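## Task

Slide only the red bin over to the bench edge closest to the arms, then set the hook down flat on the bench next to it with its handle sticking out past that same edge. All other bins stay upright, anything inside a bin is still inside it at the end, and neither bench gets shifted.

## Robot and tools

Robots. There are three identical arms, arm1, arm2 and arm3. Each is a Kinova Gen3 with seven revolute joints, a Robotiq 2F-85 two-finger gripper and a wrist camera (arm1_cam_wrist, arm2_cam_wrist, arm3_cam_wrist). Two fixed cameras, room_a and room_b, watch the room. The hand reaches roughly 1.0 m from the joint-1 axis at full extension.

Frames. Every position is in one scene frame: metres, origin on the floor, +z up. Each foot (base_link) faces along its own +x. Calibrated feet: arm1 x=-0.925 y=-0.001 z=+0.573 quat_wxyz=(+0.660, +0.000, +0.001, +0.751); arm2 x=+0.000 y=-0.009 z=+0.642 quat_wxyz=(+0.659, -0.007, +0.005, +0.752); arm3 x=+0.923 y=+0.013 z=+0.577 quat_wxyz=(+0.681, +0.003, +0.006, +0.732). So the arms stand in a row along x, about 0.92 m apart. The reported hand point (link robotiq_pinch) sits between the finger pads, about 2 cm short of the fingertips when shut or half open and 0.5 cm when fully open; its z axis runs along the fingers and the fingers close along its y axis.

move. Arguments: optional arm1, arm2, arm3, each an object {"joints": {...}}, plus optional cameras. Every entry in joints is an absolute target, not an offset: joint1_rad to joint7_rad in radians and gripper_m in metres (gap between fingertips). Ranges: joint1_rad, joint3_rad, joint5_rad, joint7_rad -69.115 to 69.115; joint2_rad -2.249 to 2.249; joint4_rad -2.579 to 2.579; joint6_rad -2.099 to 2.099; gripper_m 0 to 0.085. A value outside its range gets the call refused; an unknown key makes it invalid. Signs: joint1 spins the whole arm about the foot axis, positive clockwise from above, 0 pointing along the foot's +x. joint2 is the shoulder, 0 upright, positive leans forward. joint3 twists the upper arm. joint4 is the elbow, 0 straight, positive bends the same way positive joint2 leans (with joint3 at 0). joint5 twists the forearm. joint6 is the wrist, 0 straight, positive bends like positive joint4 (with joint5 at 0). joint7 rolls the hand, positive counter-clockwise viewed from behind it. A joint counts as done within ±0.01 rad (gripper ±0.003 m). Joints or arms you omit receive nothing new but may still be driving toward an earlier target. All motions in one call begin together; on one arm the joints arrive together from rest, so the hand may sweep a wide arc. Joint speed caps: 1.39 rad/s (joints 1-4), 1.22 rad/s (joints 5-7). The gripper grips hardest when it closes from wide open with gripper_m well below the object's width; to tighten, open fully and close again. cameras: list of names, or ["all"]; [] for none. A move with no arm gives full state and images.

wait: seconds from 0 to 10, cameras as in move; commands nothing new.
zoom_image: camera (one of the five names) and region [x0, y0, x1, y1] in pixels of that camera's latest 896x504 image, top-left origin, at most 504 by 504.
read_manual: section "licences" gives licence texts only.
finished_scene: scene, an integer 1 to 3, ends the current scene irreversibly. After the call that ends scene 1, make no further calls in that reply.

Order. If a move or wait is refused or a stop interrupts it, the rest of that reply's move, wait and finished_scene calls are skipped (an invalid call does not skip them). Check state and images before closing a scene; the goal must hold with the robots idle.

Results. "move: arm1 done; arm2 time_out" summarises each moved arm. joint_status per joint: done, off_target (stopped short, may keep pushing), time_out (target dropped, holds in place), not_followed (a collision guard withheld the targets; may resume if the path clears). "joint command not followed" flags that guard. on_its_own lists uncommanded behaviour. Arms not in the call appear under "as last shown" with status "not commanded". Joint velocities are rad/s in joint order; "within noise" means effectively still. Joint torques (N m, offset and noisy) change at rest only with contact or load. Flange force is along the hand's x y z and includes held weight; "no reading" near singular poses. The pictures line gives image order; images may lag the state slightly. MOTOR HOT appears from 60 °C; at 75 °C an OVER-TEMPERATURE FAULT makes the arm sag for 30 to 60 s and keys then read limit_stop_at_motor_heat, so resend them.

Avoid. Arms never stop on contact; they push on. Don't press one robot against another, and don't close a gripper onto another robot's fingers. Torque above 104.5 N m (joints 1-4) or 51.3 N m (joints 5-7), or a joint straying over 5 degrees from plan, causes a 10 s torque fault. Don't knock objects off the work area or floor, drop them, release them while moving, slam or hit fixed things, move the benches, grip hard on something still resting on a surface, or swing loads fast. Long outstretched holds heat motors. Loose objects may occasionally get nudged by outside pushes.

Each tool is called after ">>>" as name(argument=value, ...) on one line, values as JSON.

## Session

>>> move()

Scene clock: 0.00 s.
Joint torques (N m): no reading
Flange force (N): no reading
Joint velocities: within noise
arm1.joint_positions: joint1_rad=-0.014 joint2_rad=-0.435 joint3_rad=-0.054 joint4_rad=+1.354 joint5_rad=-0.084 joint6_rad=+1.957 joint7_rad=+1.310 gripper_m=+0.085
arm1.joint_status: not commanded
arm1.hand: x=-0.9593 y=+0.1495 z=+1.1295 quat_wxyz=(-0.048, +0.692, -0.710, -0.124) (m; scene frame)
arm2.joint_positions: joint1_rad=-0.837 joint2_rad=-0.582 joint3_rad=-0.020 joint4_rad=+1.561 joint5_rad=-0.026 joint6_rad=+1.842 joint7_rad=+1.136 gripper_m=+0.085
arm2.joint_status: not commanded
arm2.hand: x=-0.1005 y=+0.0815 z=+1.1571 quat_wxyz=(+0.000, +0.865, -0.477, -0.154) (m; scene frame)
arm3.joint_positions: joint1_rad=-0.696 joint2_rad=-0.410 joint3_rad=-0.040 joint4_rad=+1.398 joint5_rad=-0.129 joint6_rad=+1.982 joint7_rad=+0.798 gripper_m=+0.085
arm3.joint_status: not commanded
arm3.hand: x=+0.8127 y=+0.1055 z=+1.1164 quat_wxyz=(+0.055, +0.736, -0.669, -0.088) (m; scene frame)
pictures: arm1_cam_wrist, arm2_cam_wrist, arm3_cam_wrist, room_a, room_b

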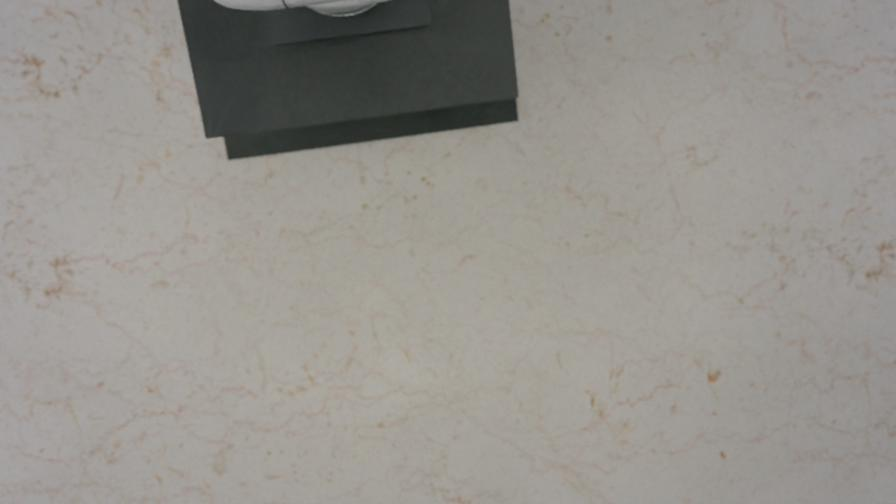

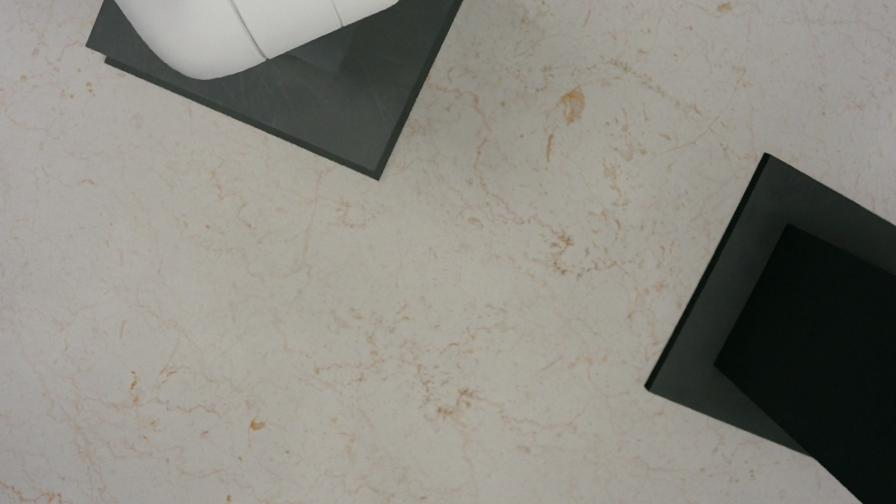

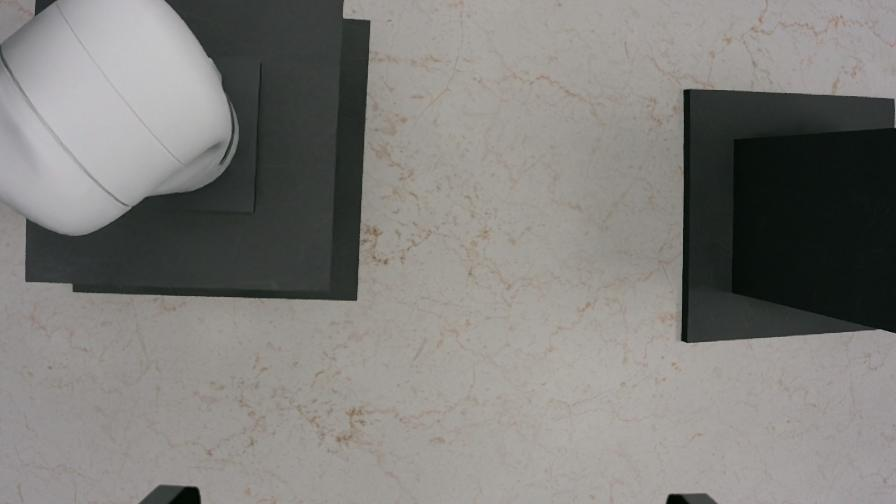

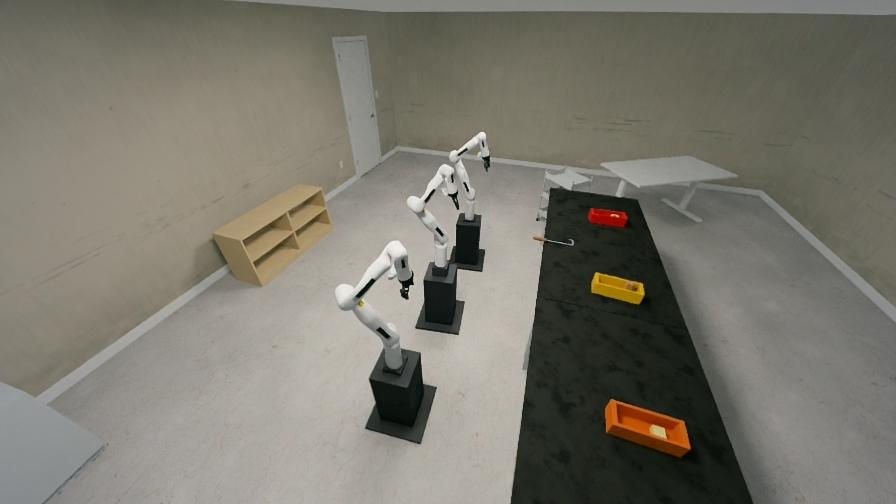

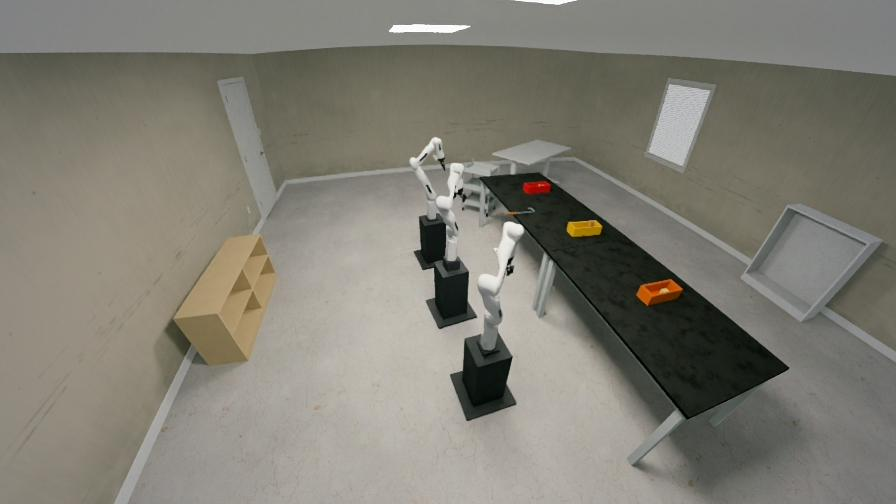

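>>> move(arm1={"joints":{"joint1_rad":0,"joint2_rad":-0.4,"joint3_rad":0,"joint4_rad":1.4,"joint5_rad":0,"joint6_rad":1.2,"joint7_rad":-1.571}}, arm2={"joints":{"joint1_rad":-0.5,"joint2_rad":-0.4,"joint3_rad":0,"joint4_rad":1.4,"joint5_rad":0,"joint6_rad":1.2,"joint7_rad":-1.571}})

Scene clock: 7.63 s.
Joint torques (N m): arm1=[-0.52 -1.64 -0.24 -9.89 -0.24 -2.09 -0.06] | arm2=[-1.65 -0.78 0.25 -11.75 -0.24 -2.38 0.15] | arm3=[0.83 0.44 1.23 -7.89 -0.09 -0.3 -0.14]
Flange force (N): arm1=[-0.8 -0.5 0.0] | arm2=[-10.5 -4.4 1.7] | arm3=[2.6 2.3 1.6]
move: arm1 done; arm2 done
Joint velocities: within noise
arm1.joint_positions: joint1_rad=+0.000 joint2_rad=-0.400 joint3_rad=+0.000 joint4_rad=+1.400 joint5_rad=+0.000 joint6_rad=+1.200 joint7_rad=-1.571 gripper_m=+0.085
arm1.joint_status: all done
arm1.hand: x=-0.9453 y=+0.3527 z=+1.2312 quat_wxyz=(+0.340, -0.589, -0.669, -0.299) (m; scene frame)
arm2.joint_positions: joint1_rad=-0.500 joint2_rad=-0.400 joint3_rad=+0.000 joint4_rad=+1.400 joint5_rad=+0.000 joint6_rad=+1.200 joint7_rad=-1.571 gripper_m=+0.085
arm2.joint_status: all done
arm2.hand: x=-0.1912 y=+0.3002 z=+1.2957 quat_wxyz=(+0.400, -0.406, -0.797, -0.200) (m; scene frame)
arm3: as last shown
pictures: arm1_cam_wrist, arm2_cam_wrist, arm3_cam_wrist, room_a, room_b

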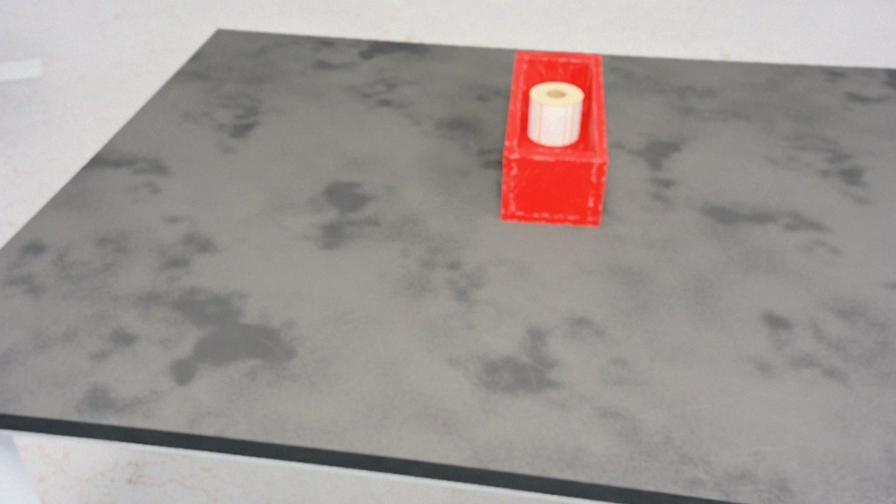

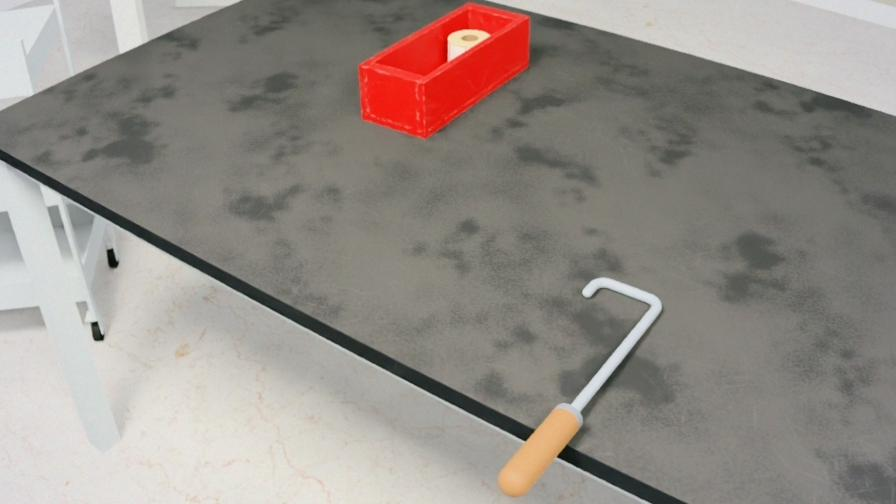

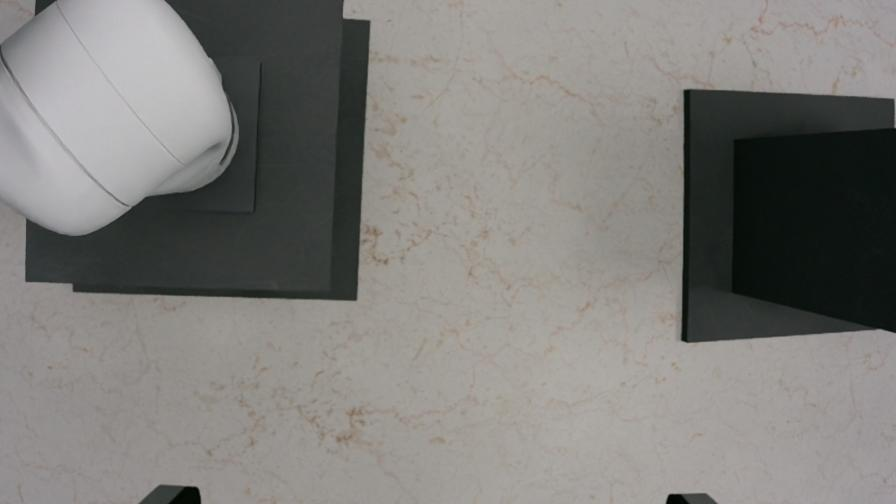

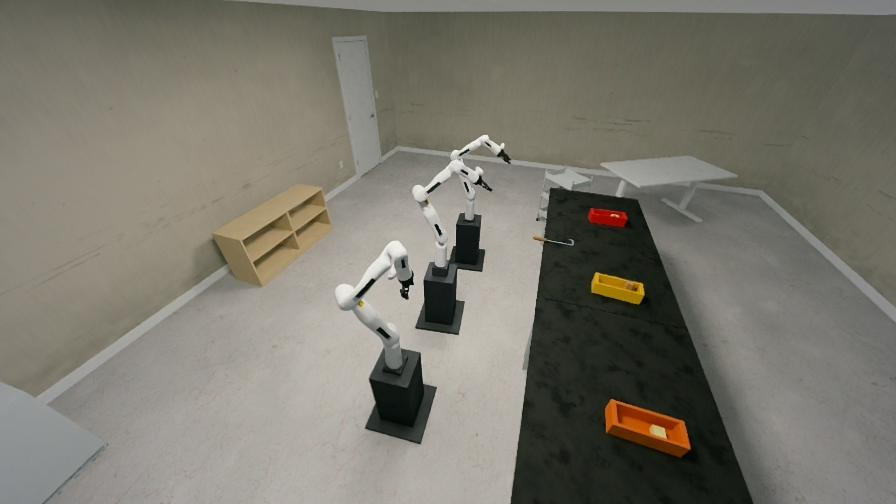

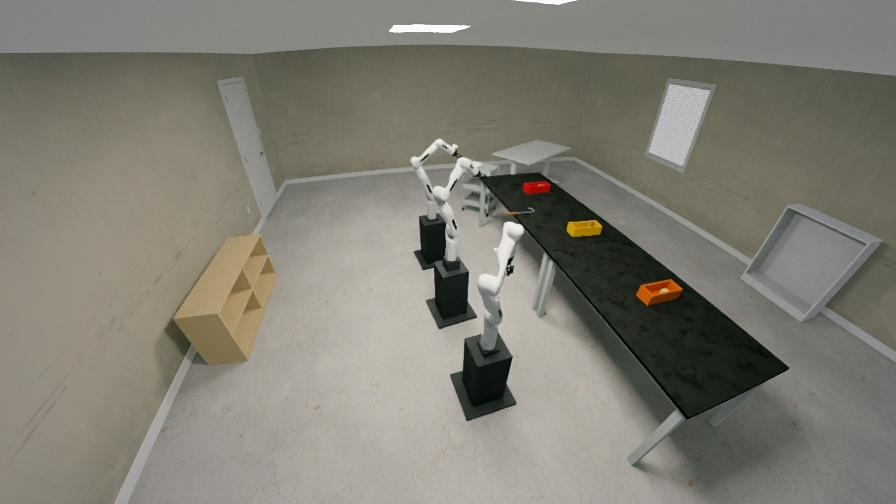

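>>> move(arm1={"joints":{"joint1_rad":1.192,"joint2_rad":1.146,"joint3_rad":0,"joint4_rad":1.252,"joint5_rad":1.21,"joint6_rad":-1.256,"joint7_rad":-2.257}}, cameras=["arm1_cam_wrist","arm2_cam_wrist","room_a"])

Scene clock: 25.70 s.
Joint torques (N m): arm1=[-0.5 -25.04 -2.06 -7.4 -1.98 -2.03 -0.07] | arm2=[-1.62 -0.81 0.22 -11.75 -0.22 -2.35 0.13] | arm3=[0.81 0.46 1.22 -7.91 -0.08 -0.29 -0.15]
Flange force (N): arm1=[2.1 -1.0 -1.9] | arm2=[-10.5 -4.2 1.8] | arm3=[2.6 2.2 1.7]
move: arm1 done
Joint velocities: within noise
arm1.joint_positions: joint1_rad=+1.192 joint2_rad=+1.146 joint3_rad=+0.000 joint4_rad=+1.252 joint5_rad=+1.210 joint6_rad=-1.256 joint7_rad=-2.257 gripper_m=+0.085
arm1.joint_status: all done
arm1.hand: x=-0.4019 y=+0.5789 z=+0.7987 quat_wxyz=(+0.508, -0.492, -0.509, -0.491) (m; scene frame)
arm2, arm3: as last shown
pictures: arm1_cam_wrist, arm2_cam_wrist, room_a

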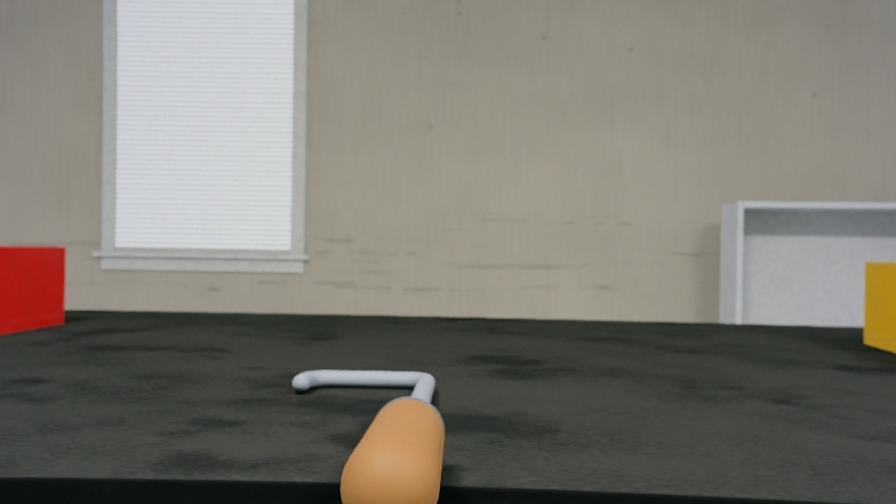

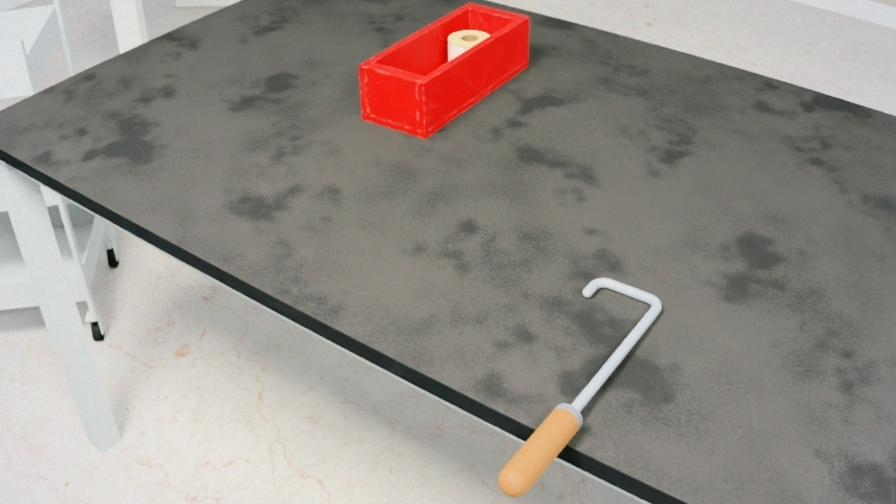

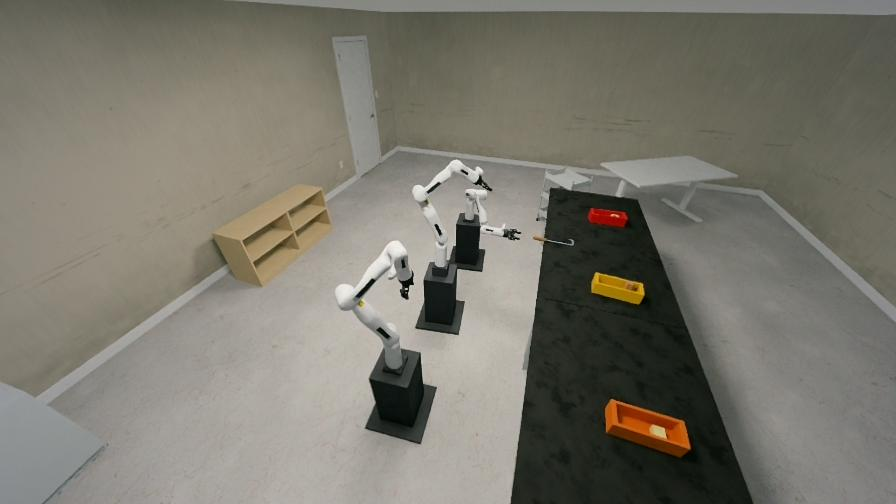

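>>> move(arm1={"joints":{"joint1_rad":0.963,"joint2_rad":1.304,"joint3_rad":0,"joint4_rad":0.902,"joint5_rad":1.082,"joint6_rad":-1.003,"joint7_rad":-2.361}}, cameras=["arm1_cam_wrist","arm2_cam_wrist"])

Scene clock: 31.87 s.
Joint torques (N m): arm1=[-0.48 -27.82 -1.74 -9.21 -1.95 -1.81 0] | arm2=[-1.66 -0.75 0.23 -11.73 -0.22 -2.36 0.15] | arm3=[0.82 0.46 1.23 -7.87 -0.1 -0.28 -0.15]
Flange force (N): arm1=[2.3 -1.2 -2.7] | arm2=[-10.6 -4.3 1.7] | arm3=[2.5 2.3 1.6]
move: arm1 done
Joint velocities: within noise
arm1.joint_positions: joint1_rad=+0.963 joint2_rad=+1.304 joint3_rad=+0.000 joint4_rad=+0.902 joint5_rad=+1.082 joint6_rad=-1.003 joint7_rad=-2.361 gripper_m=+0.085
arm1.joint_status: all done
arm1.hand: x=-0.4215 y=+0.7351 z=+0.7809 quat_wxyz=(+0.501, -0.499, -0.502, -0.498) (m; scene frame)
arm2, arm3: as last shown
pictures: arm1_cam_wrist, arm2_cam_wrist

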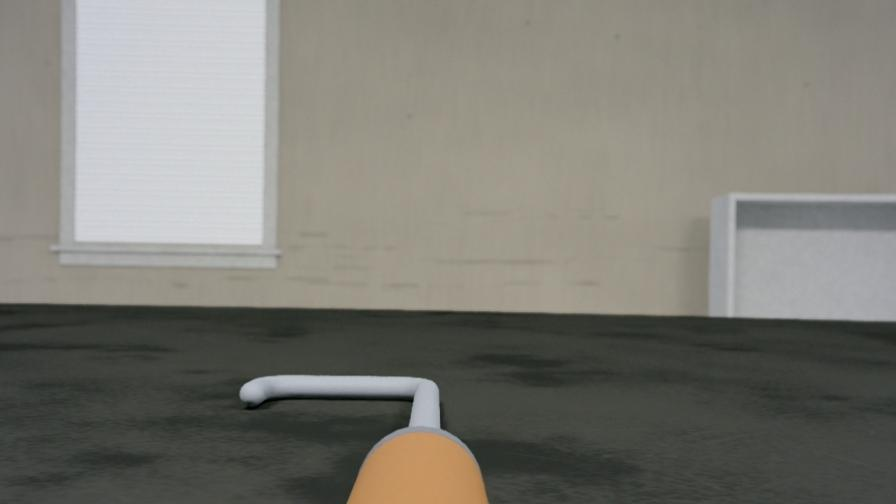

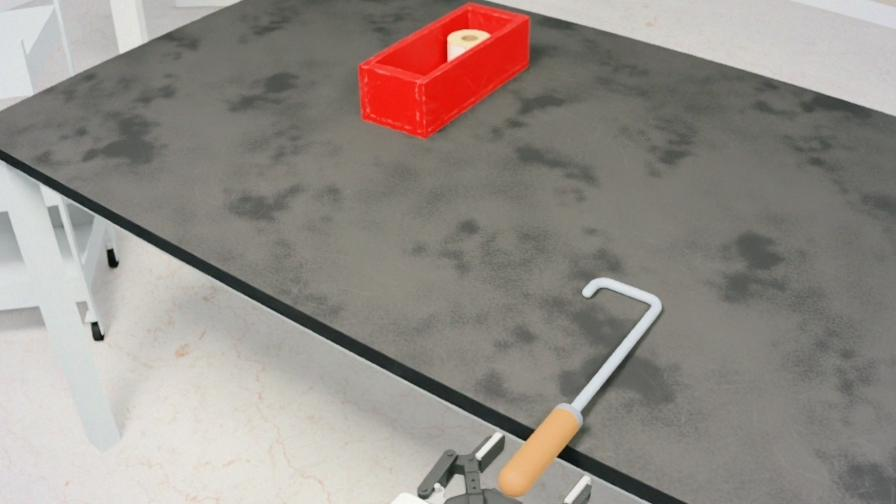

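>>> move(arm1={"joints":{"gripper_m":0.012}}, cameras=["arm1_cam_wrist","arm2_cam_wrist"])

>>> zoom_image(camera="arm2_cam_wrist", region=[392, 252, 896, 504])

Scene clock: 33.63 s.
Joint torques (N m): arm1=[-0.87 -27.93 -1.91 -9.16 -1.91 -1.89 -0.04] | arm2=[-1.66 -0.76 0.22 -11.75 -0.22 -2.36 0.18] | arm3=[0.84 0.46 1.22 -7.89 -0.08 -0.28 -0.18]
Flange force (N): arm1=[2.0 -0.6 -2.7] | arm2=[-10.6 -4.4 1.7] | arm3=[2.5 2.2 1.6]
move: arm1 off_target
Joint velocities: within noise
arm1.joint_positions: joint1_rad=+0.963 joint2_rad=+1.304 joint3_rad=+0.000 joint4_rad=+0.902 joint5_rad=+1.082 joint6_rad=-1.003 joint7_rad=-2.361 gripper_m=+0.028
arm1.joint_status: gripper_m off_target (ended at +0.028, target +0.012)
arm1.hand: x=-0.4215 y=+0.7351 z=+0.7809 quat_wxyz=(+0.501, -0.499, -0.502, -0.498) (m; scene frame)
arm2, arm3: as last shown
pictures: arm1_cam_wrist, arm2_cam_wrist

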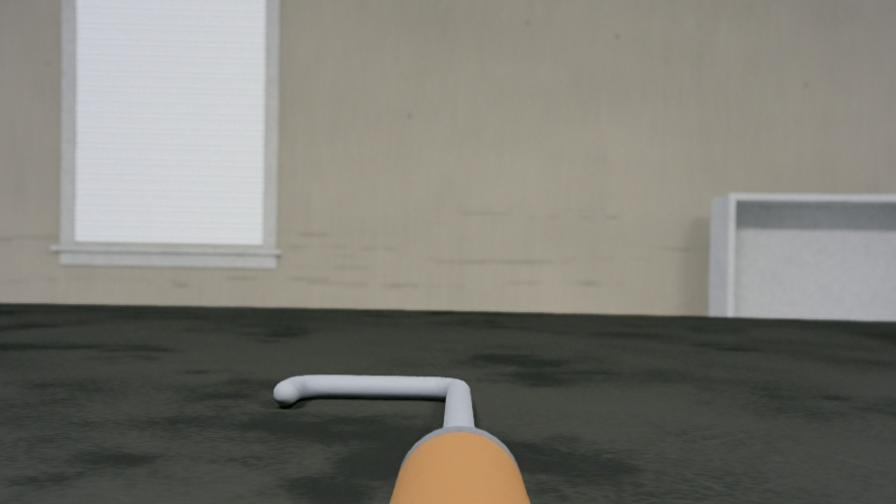

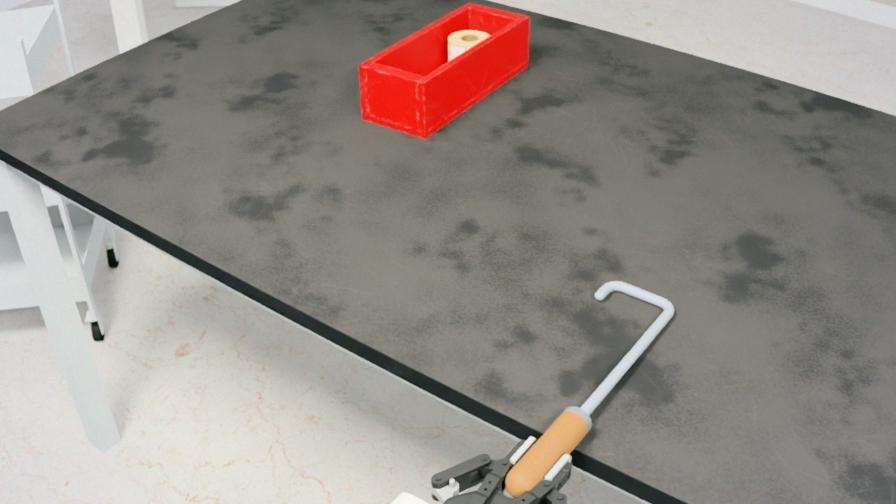

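Scaled by 1.000.

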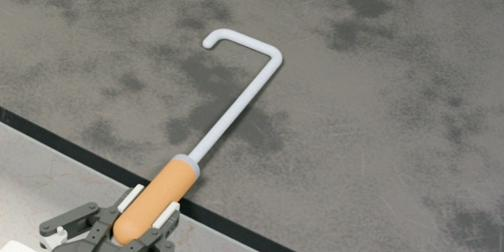

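>>> move(arm1={"joints":{"joint1_rad":1.054,"joint2_rad":0.983,"joint3_rad":0,"joint4_rad":1.166,"joint5_rad":1.18,"joint6_rad":-1.042,"joint7_rad":-2.457,"gripper_m":0.0}}, cameras=["arm1_cam_wrist","arm2_cam_wrist","room_a"])

Scene clock: 39.03 s.
Joint torques (N m): arm1=[-0.47 -28.63 -2.89 -11.22 -3.3 -2.68 -0.13] | arm2=[-1.65 -0.81 0.24 -11.74 -0.23 -2.38 0.15] | arm3=[0.83 0.48 1.2 -7.92 -0.08 -0.28 -0.16]
Flange force (N): arm1=[-2.1 -0.8 -2.1] | arm2=[-10.4 -4.4 1.7] | arm3=[2.5 2.1 1.8]
move: arm1 off_target
Joint velocities: within noise
arm1.joint_positions: joint1_rad=+1.054 joint2_rad=+0.983 joint3_rad=+0.000 joint4_rad=+1.166 joint5_rad=+1.180 joint6_rad=-1.042 joint7_rad=-2.457 gripper_m=+0.028
arm1.joint_status: gripper_m off_target (ended at +0.028, target +0.000); the others done
arm1.hand: x=-0.4195 y=+0.6603 z=+0.9182 quat_wxyz=(+0.500, -0.501, -0.500, -0.500) (m; scene frame)
arm2, arm3: as last shown
pictures: arm1_cam_wrist, arm2_cam_wrist, room_a

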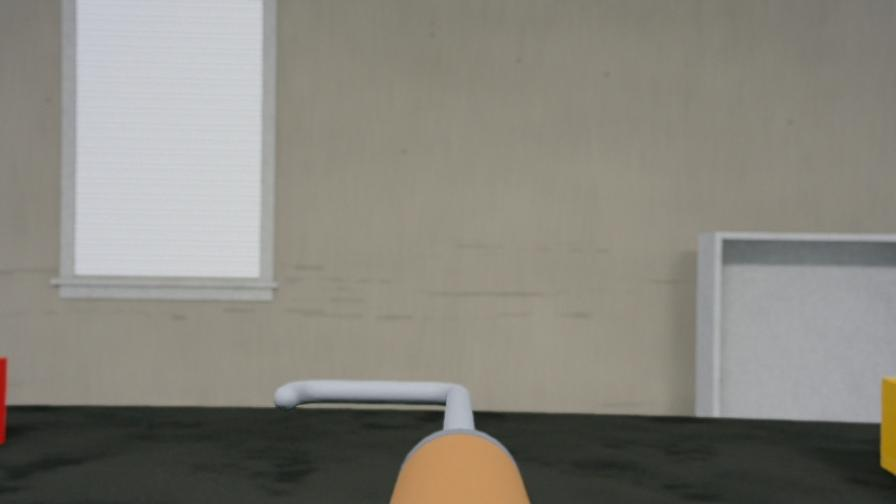

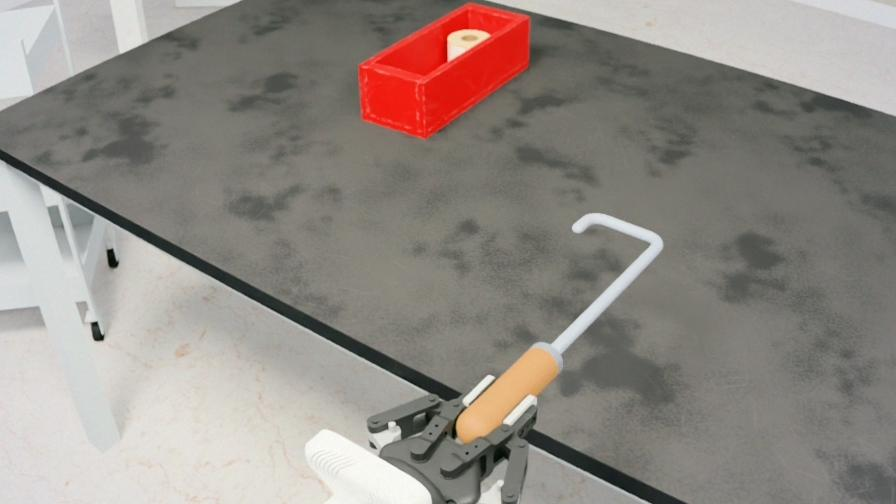

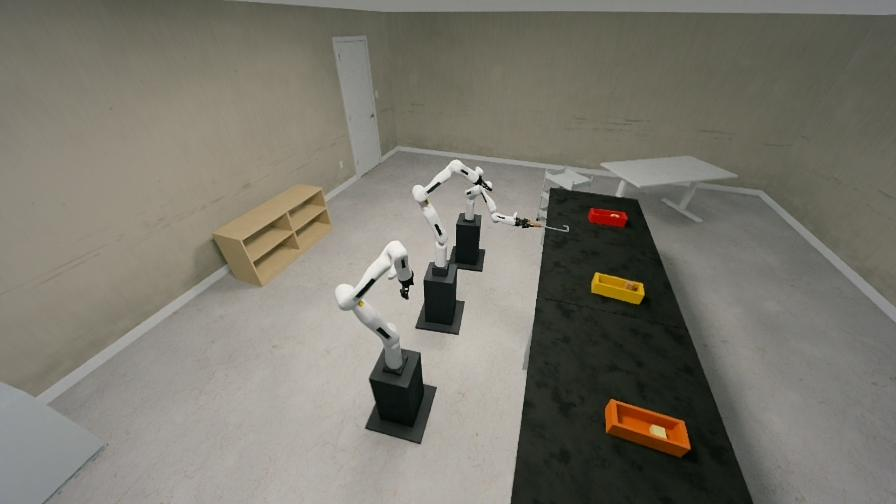

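>>> move(arm1={"joints":{"joint1_rad":0.101,"joint2_rad":0.390,"joint3_rad":0,"joint4_rad":2.259,"joint5_rad":0,"joint6_rad":-1.078,"joint7_rad":0}}, cameras=["arm1_cam_wrist","arm2_cam_wrist","room_a"])

>>> zoom_image(camera="room_a", region=[430, 120, 682, 262])

Scene clock: 44.63 s.
Joint torques (N m): arm1=[-0.49 -17.11 0.06 -9.39 -0.26 -4.38 -0.1] | arm2=[-1.66 -0.8 0.21 -11.72 -0.2 -2.34 0.18] | arm3=[0.83 0.51 1.25 -7.95 -0.11 -0.29 -0.17]
Flange force (N): arm1=[-2.2 -2.3 -1.3] | arm2=[-10.4 -4.4 1.8] | arm3=[2.6 2.1 1.9]
move: arm1 done
Joint velocities: within noise
arm1.joint_positions: joint1_rad=+0.101 joint2_rad=+0.390 joint3_rad=+0.000 joint4_rad=+2.259 joint5_rad=+0.000 joint6_rad=-1.078 joint7_rad=+0.000 gripper_m=+0.028
arm1.joint_status: all done
arm1.hand: x=-0.9171 y=+0.6201 z=+0.9688 quat_wxyz=(+0.010, +0.010, -0.708, -0.706) (m; scene frame)
arm2, arm3: as last shown
pictures: arm1_cam_wrist, arm2_cam_wrist, room_a

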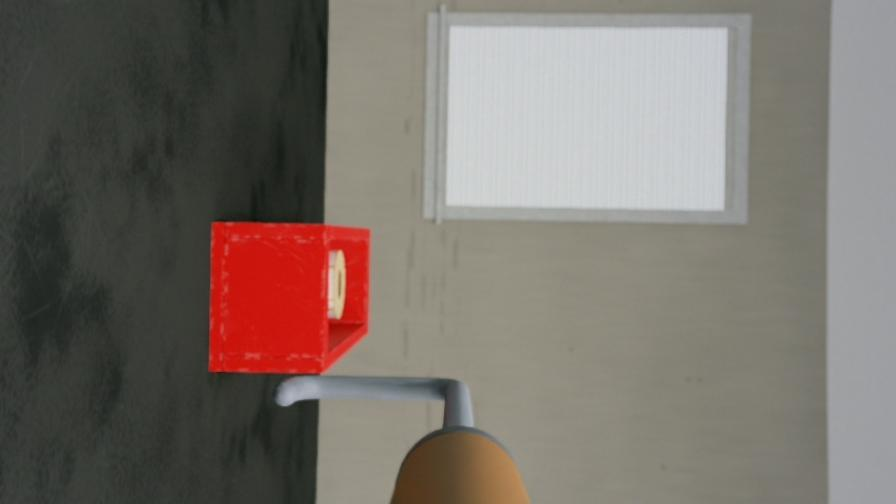

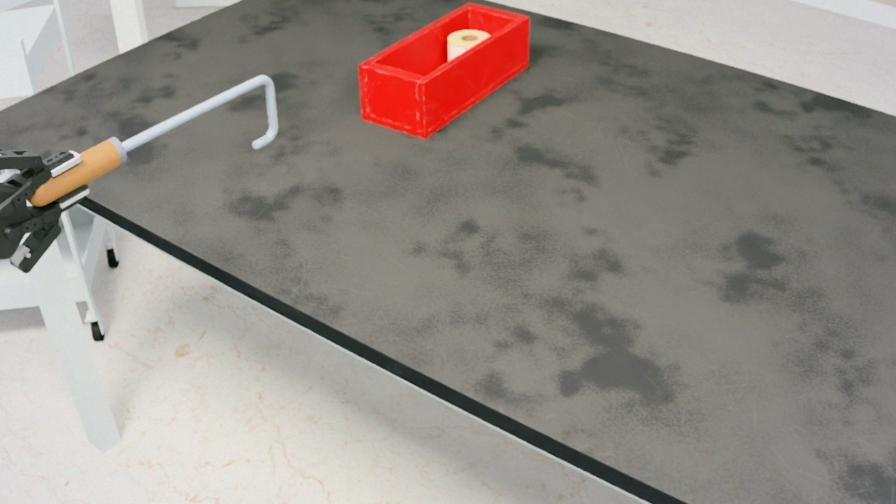

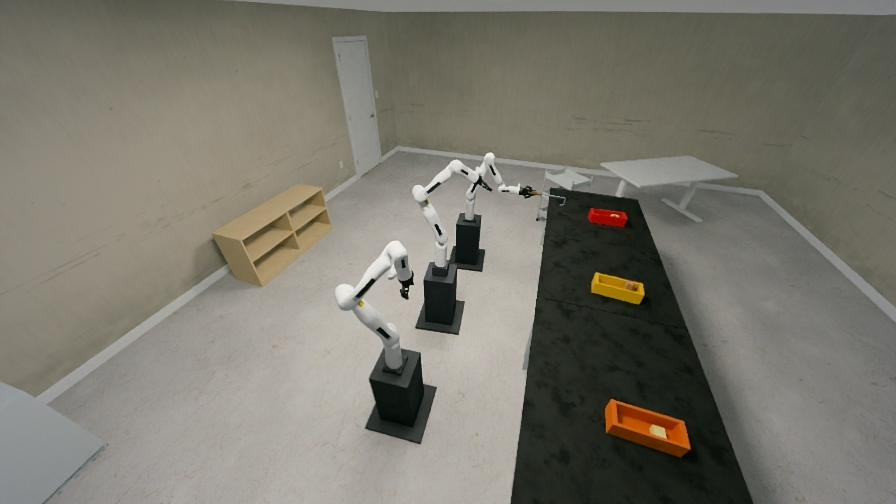

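Scaled by 2.000 from the camera's 896x504 image, which has a finer 1280x720 frame.

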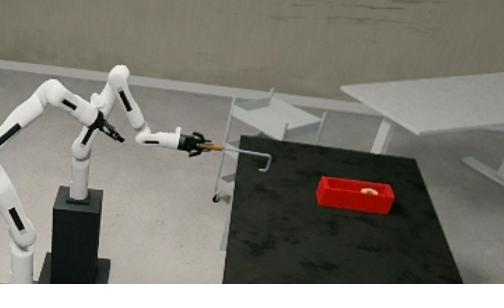

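>>> move(arm1={"joints":{"joint1_rad":0.078,"joint2_rad":1.085,"joint3_rad":0,"joint4_rad":0.7295,"joint5_rad":0,"joint6_rad":-0.244,"joint7_rad":0}})

>>> zoom_image(camera="room_a", region=[500, 150, 668, 246])

Scene clock: 51.63 s.
Joint torques (N m): arm1=[-0.54 -32.94 0.36 -14.41 -0.32 -4.4 -0.19] | arm2=[-1.66 -0.81 0.27 -11.78 -0.21 -2.37 0.16] | arm3=[0.78 0.48 1.23 -7.94 -0.09 -0.3 -0.18]
Flange force (N): arm1=[-2.1 -2.8 -3.6] | arm2=[-10.6 -4.5 1.8] | arm3=[2.6 2.1 1.8]
move: arm1 done
Joint velocities: within noise
arm1.joint_positions: joint1_rad=+0.078 joint2_rad=+1.085 joint3_rad=+0.000 joint4_rad=+0.730 joint5_rad=+0.000 joint6_rad=-0.244 joint7_rad=+0.000 gripper_m=+0.028
arm1.joint_status: all done
arm1.hand: x=-0.9499 y=+0.9882 z=+0.9769 quat_wxyz=(+0.018, +0.018, -0.707, -0.707) (m; scene frame)
arm2, arm3: as last shown
pictures: arm1_cam_wrist, arm2_cam_wrist, arm3_cam_wrist, room_a, room_b

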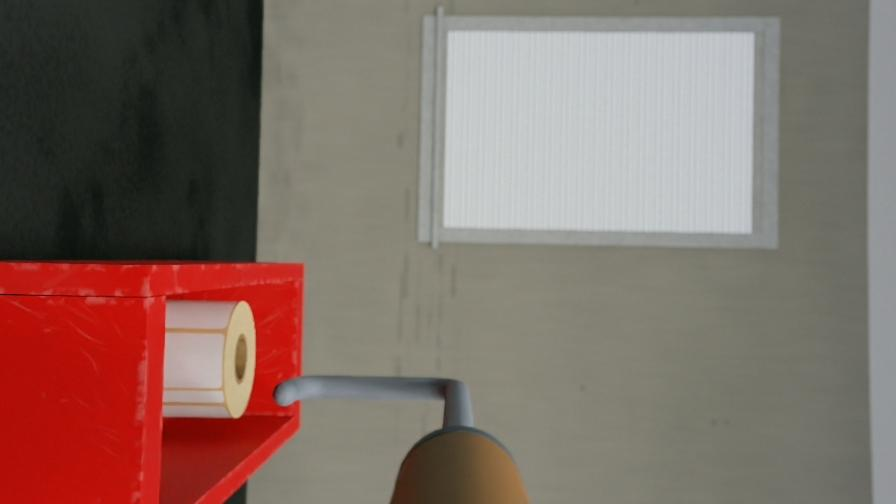

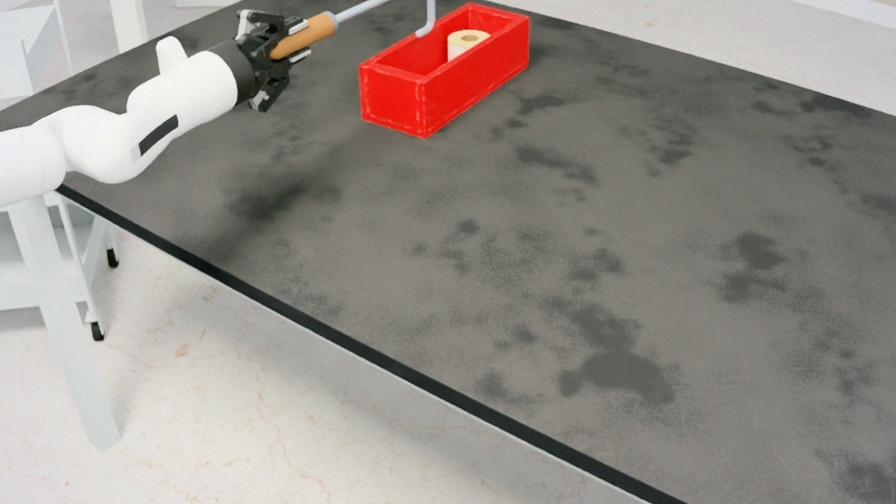

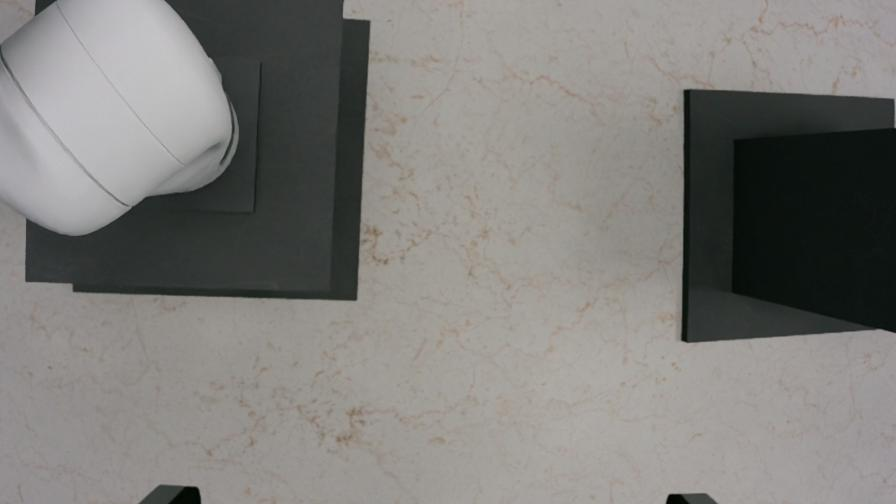

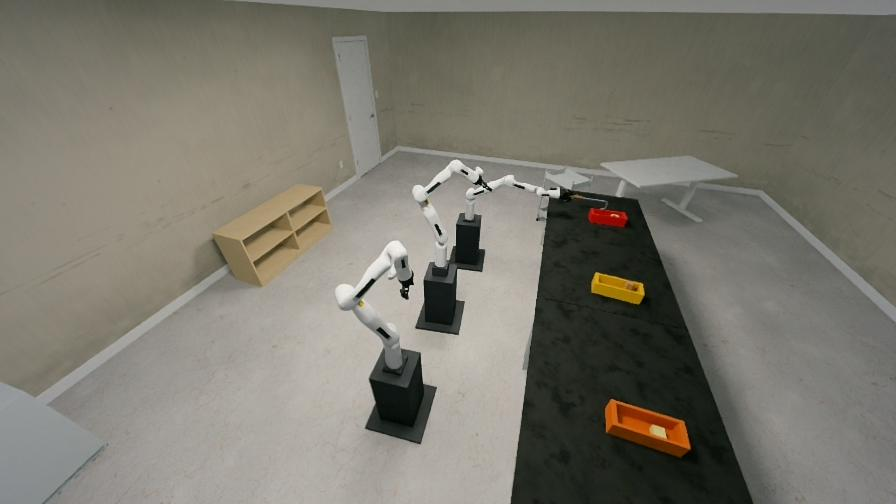

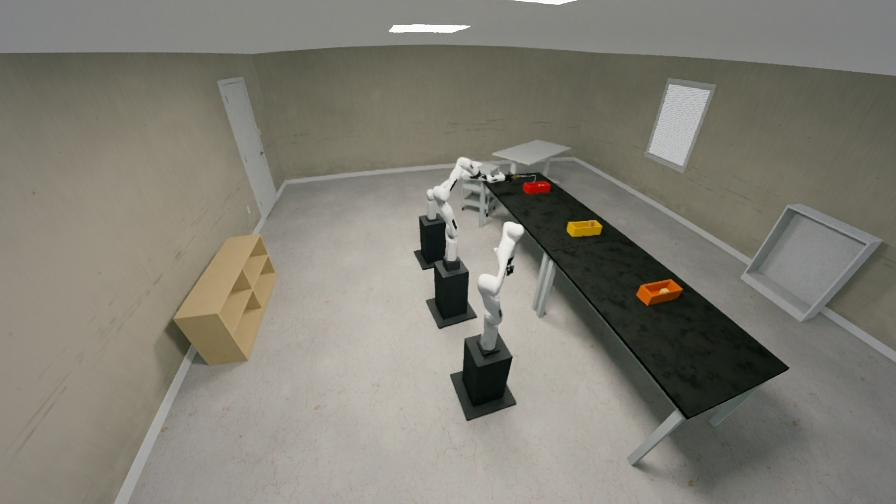

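Scaled by 3.000 from the camera's 896x504 image, which has a finer 1280x720 frame.

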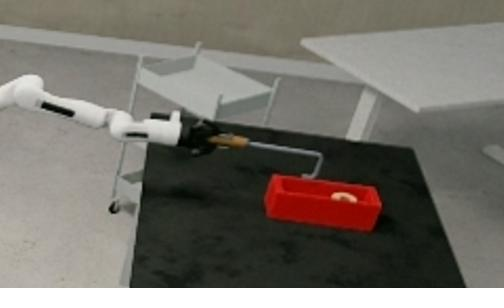

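>>> move(arm1={"joints":{"joint1_rad":0.078,"joint2_rad":1.1955,"joint3_rad":0,"joint4_rad":0.799,"joint5_rad":0,"joint6_rad":-0.424,"joint7_rad":0}}, cameras=["arm1_cam_wrist","arm2_cam_wrist","room_a"])

>>> zoom_image(camera="room_a", region=[500, 150, 668, 246])

Scene clock: 56.40 s.
Joint torques (N m): arm1=[-0.56 -33.41 0.36 -13.83 -0.31 -4.31 -0.13] | arm2=[-1.62 -0.82 0.24 -11.74 -0.24 -2.36 0.13] | arm3=[0.8 0.48 1.18 -7.94 -0.07 -0.29 -0.12]
Flange force (N): arm1=[-1.7 -2.5 -3.6] | arm2=[-10.4 -4.3 1.8] | arm3=[2.6 2.1 1.8]
move: arm1 done
Joint velocities: within noise
arm1.joint_positions: joint1_rad=+0.078 joint2_rad=+1.195 joint3_rad=+0.000 joint4_rad=+0.799 joint5_rad=+0.000 joint6_rad=-0.424 joint7_rad=+0.000 gripper_m=+0.028
arm1.joint_status: all done
arm1.hand: x=-0.9500 y=+0.9889 z=+0.8813 quat_wxyz=(+0.018, +0.018, -0.707, -0.706) (m; scene frame)
arm2: as last shown
arm3.joint_positions: joint1_rad=-0.696 joint2_rad=-0.410 joint3_rad=-0.040 joint4_rad=+1.398 joint5_rad=-0.129 joint6_rad=+1.982 joint7_rad=+0.798 gripper_m=+0.085
arm3.joint_status: not commanded
arm3.hand: x=+0.8127 y=+0.1055 z=+1.1164 quat_wxyz=(+0.055, +0.736, -0.669, -0.088) (m; scene frame)
pictures: arm1_cam_wrist, arm2_cam_wrist, room_a

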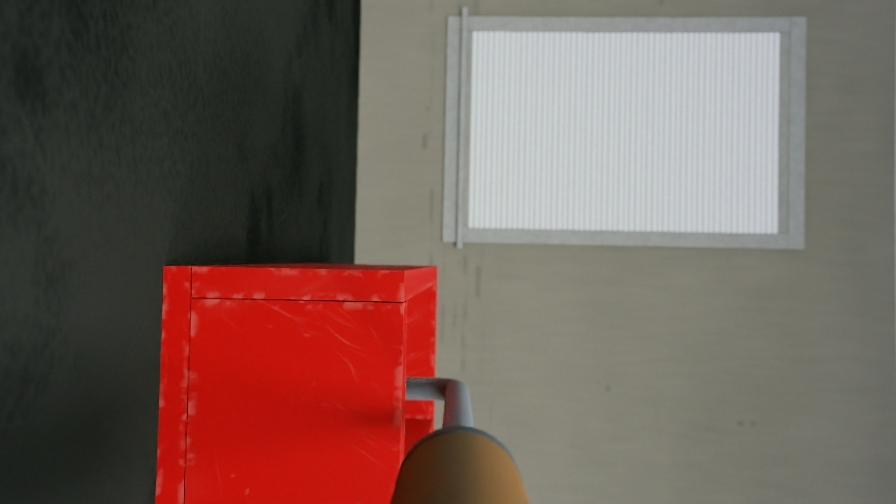

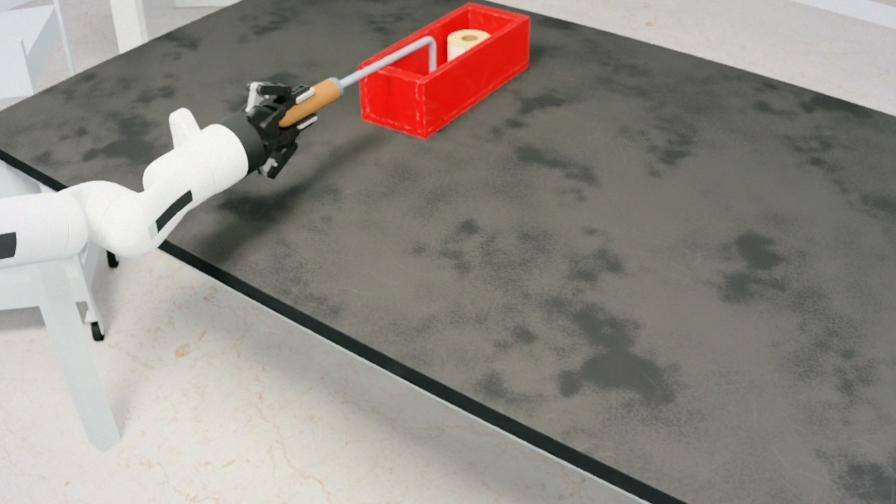

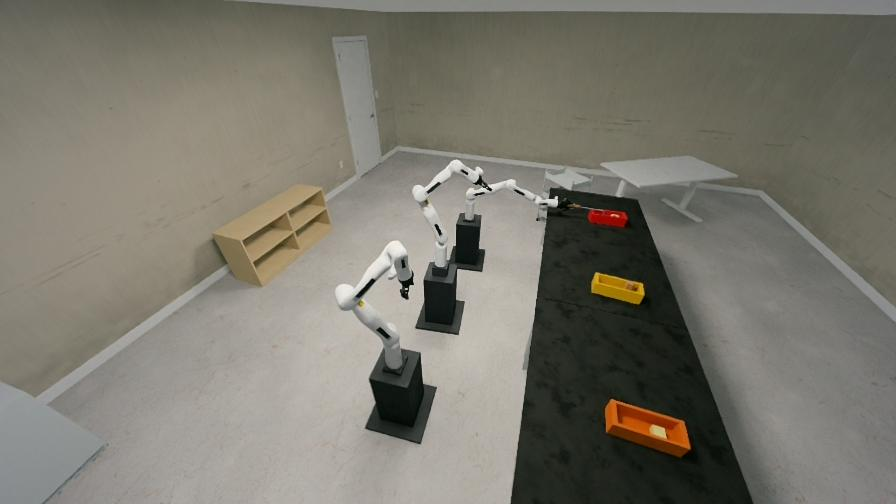

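Scaled by 3.000 from the camera's 896x504 image, which has a finer 1280x720 frame.

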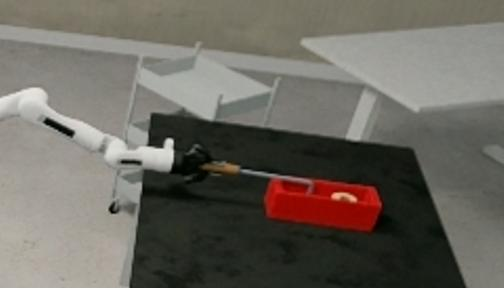

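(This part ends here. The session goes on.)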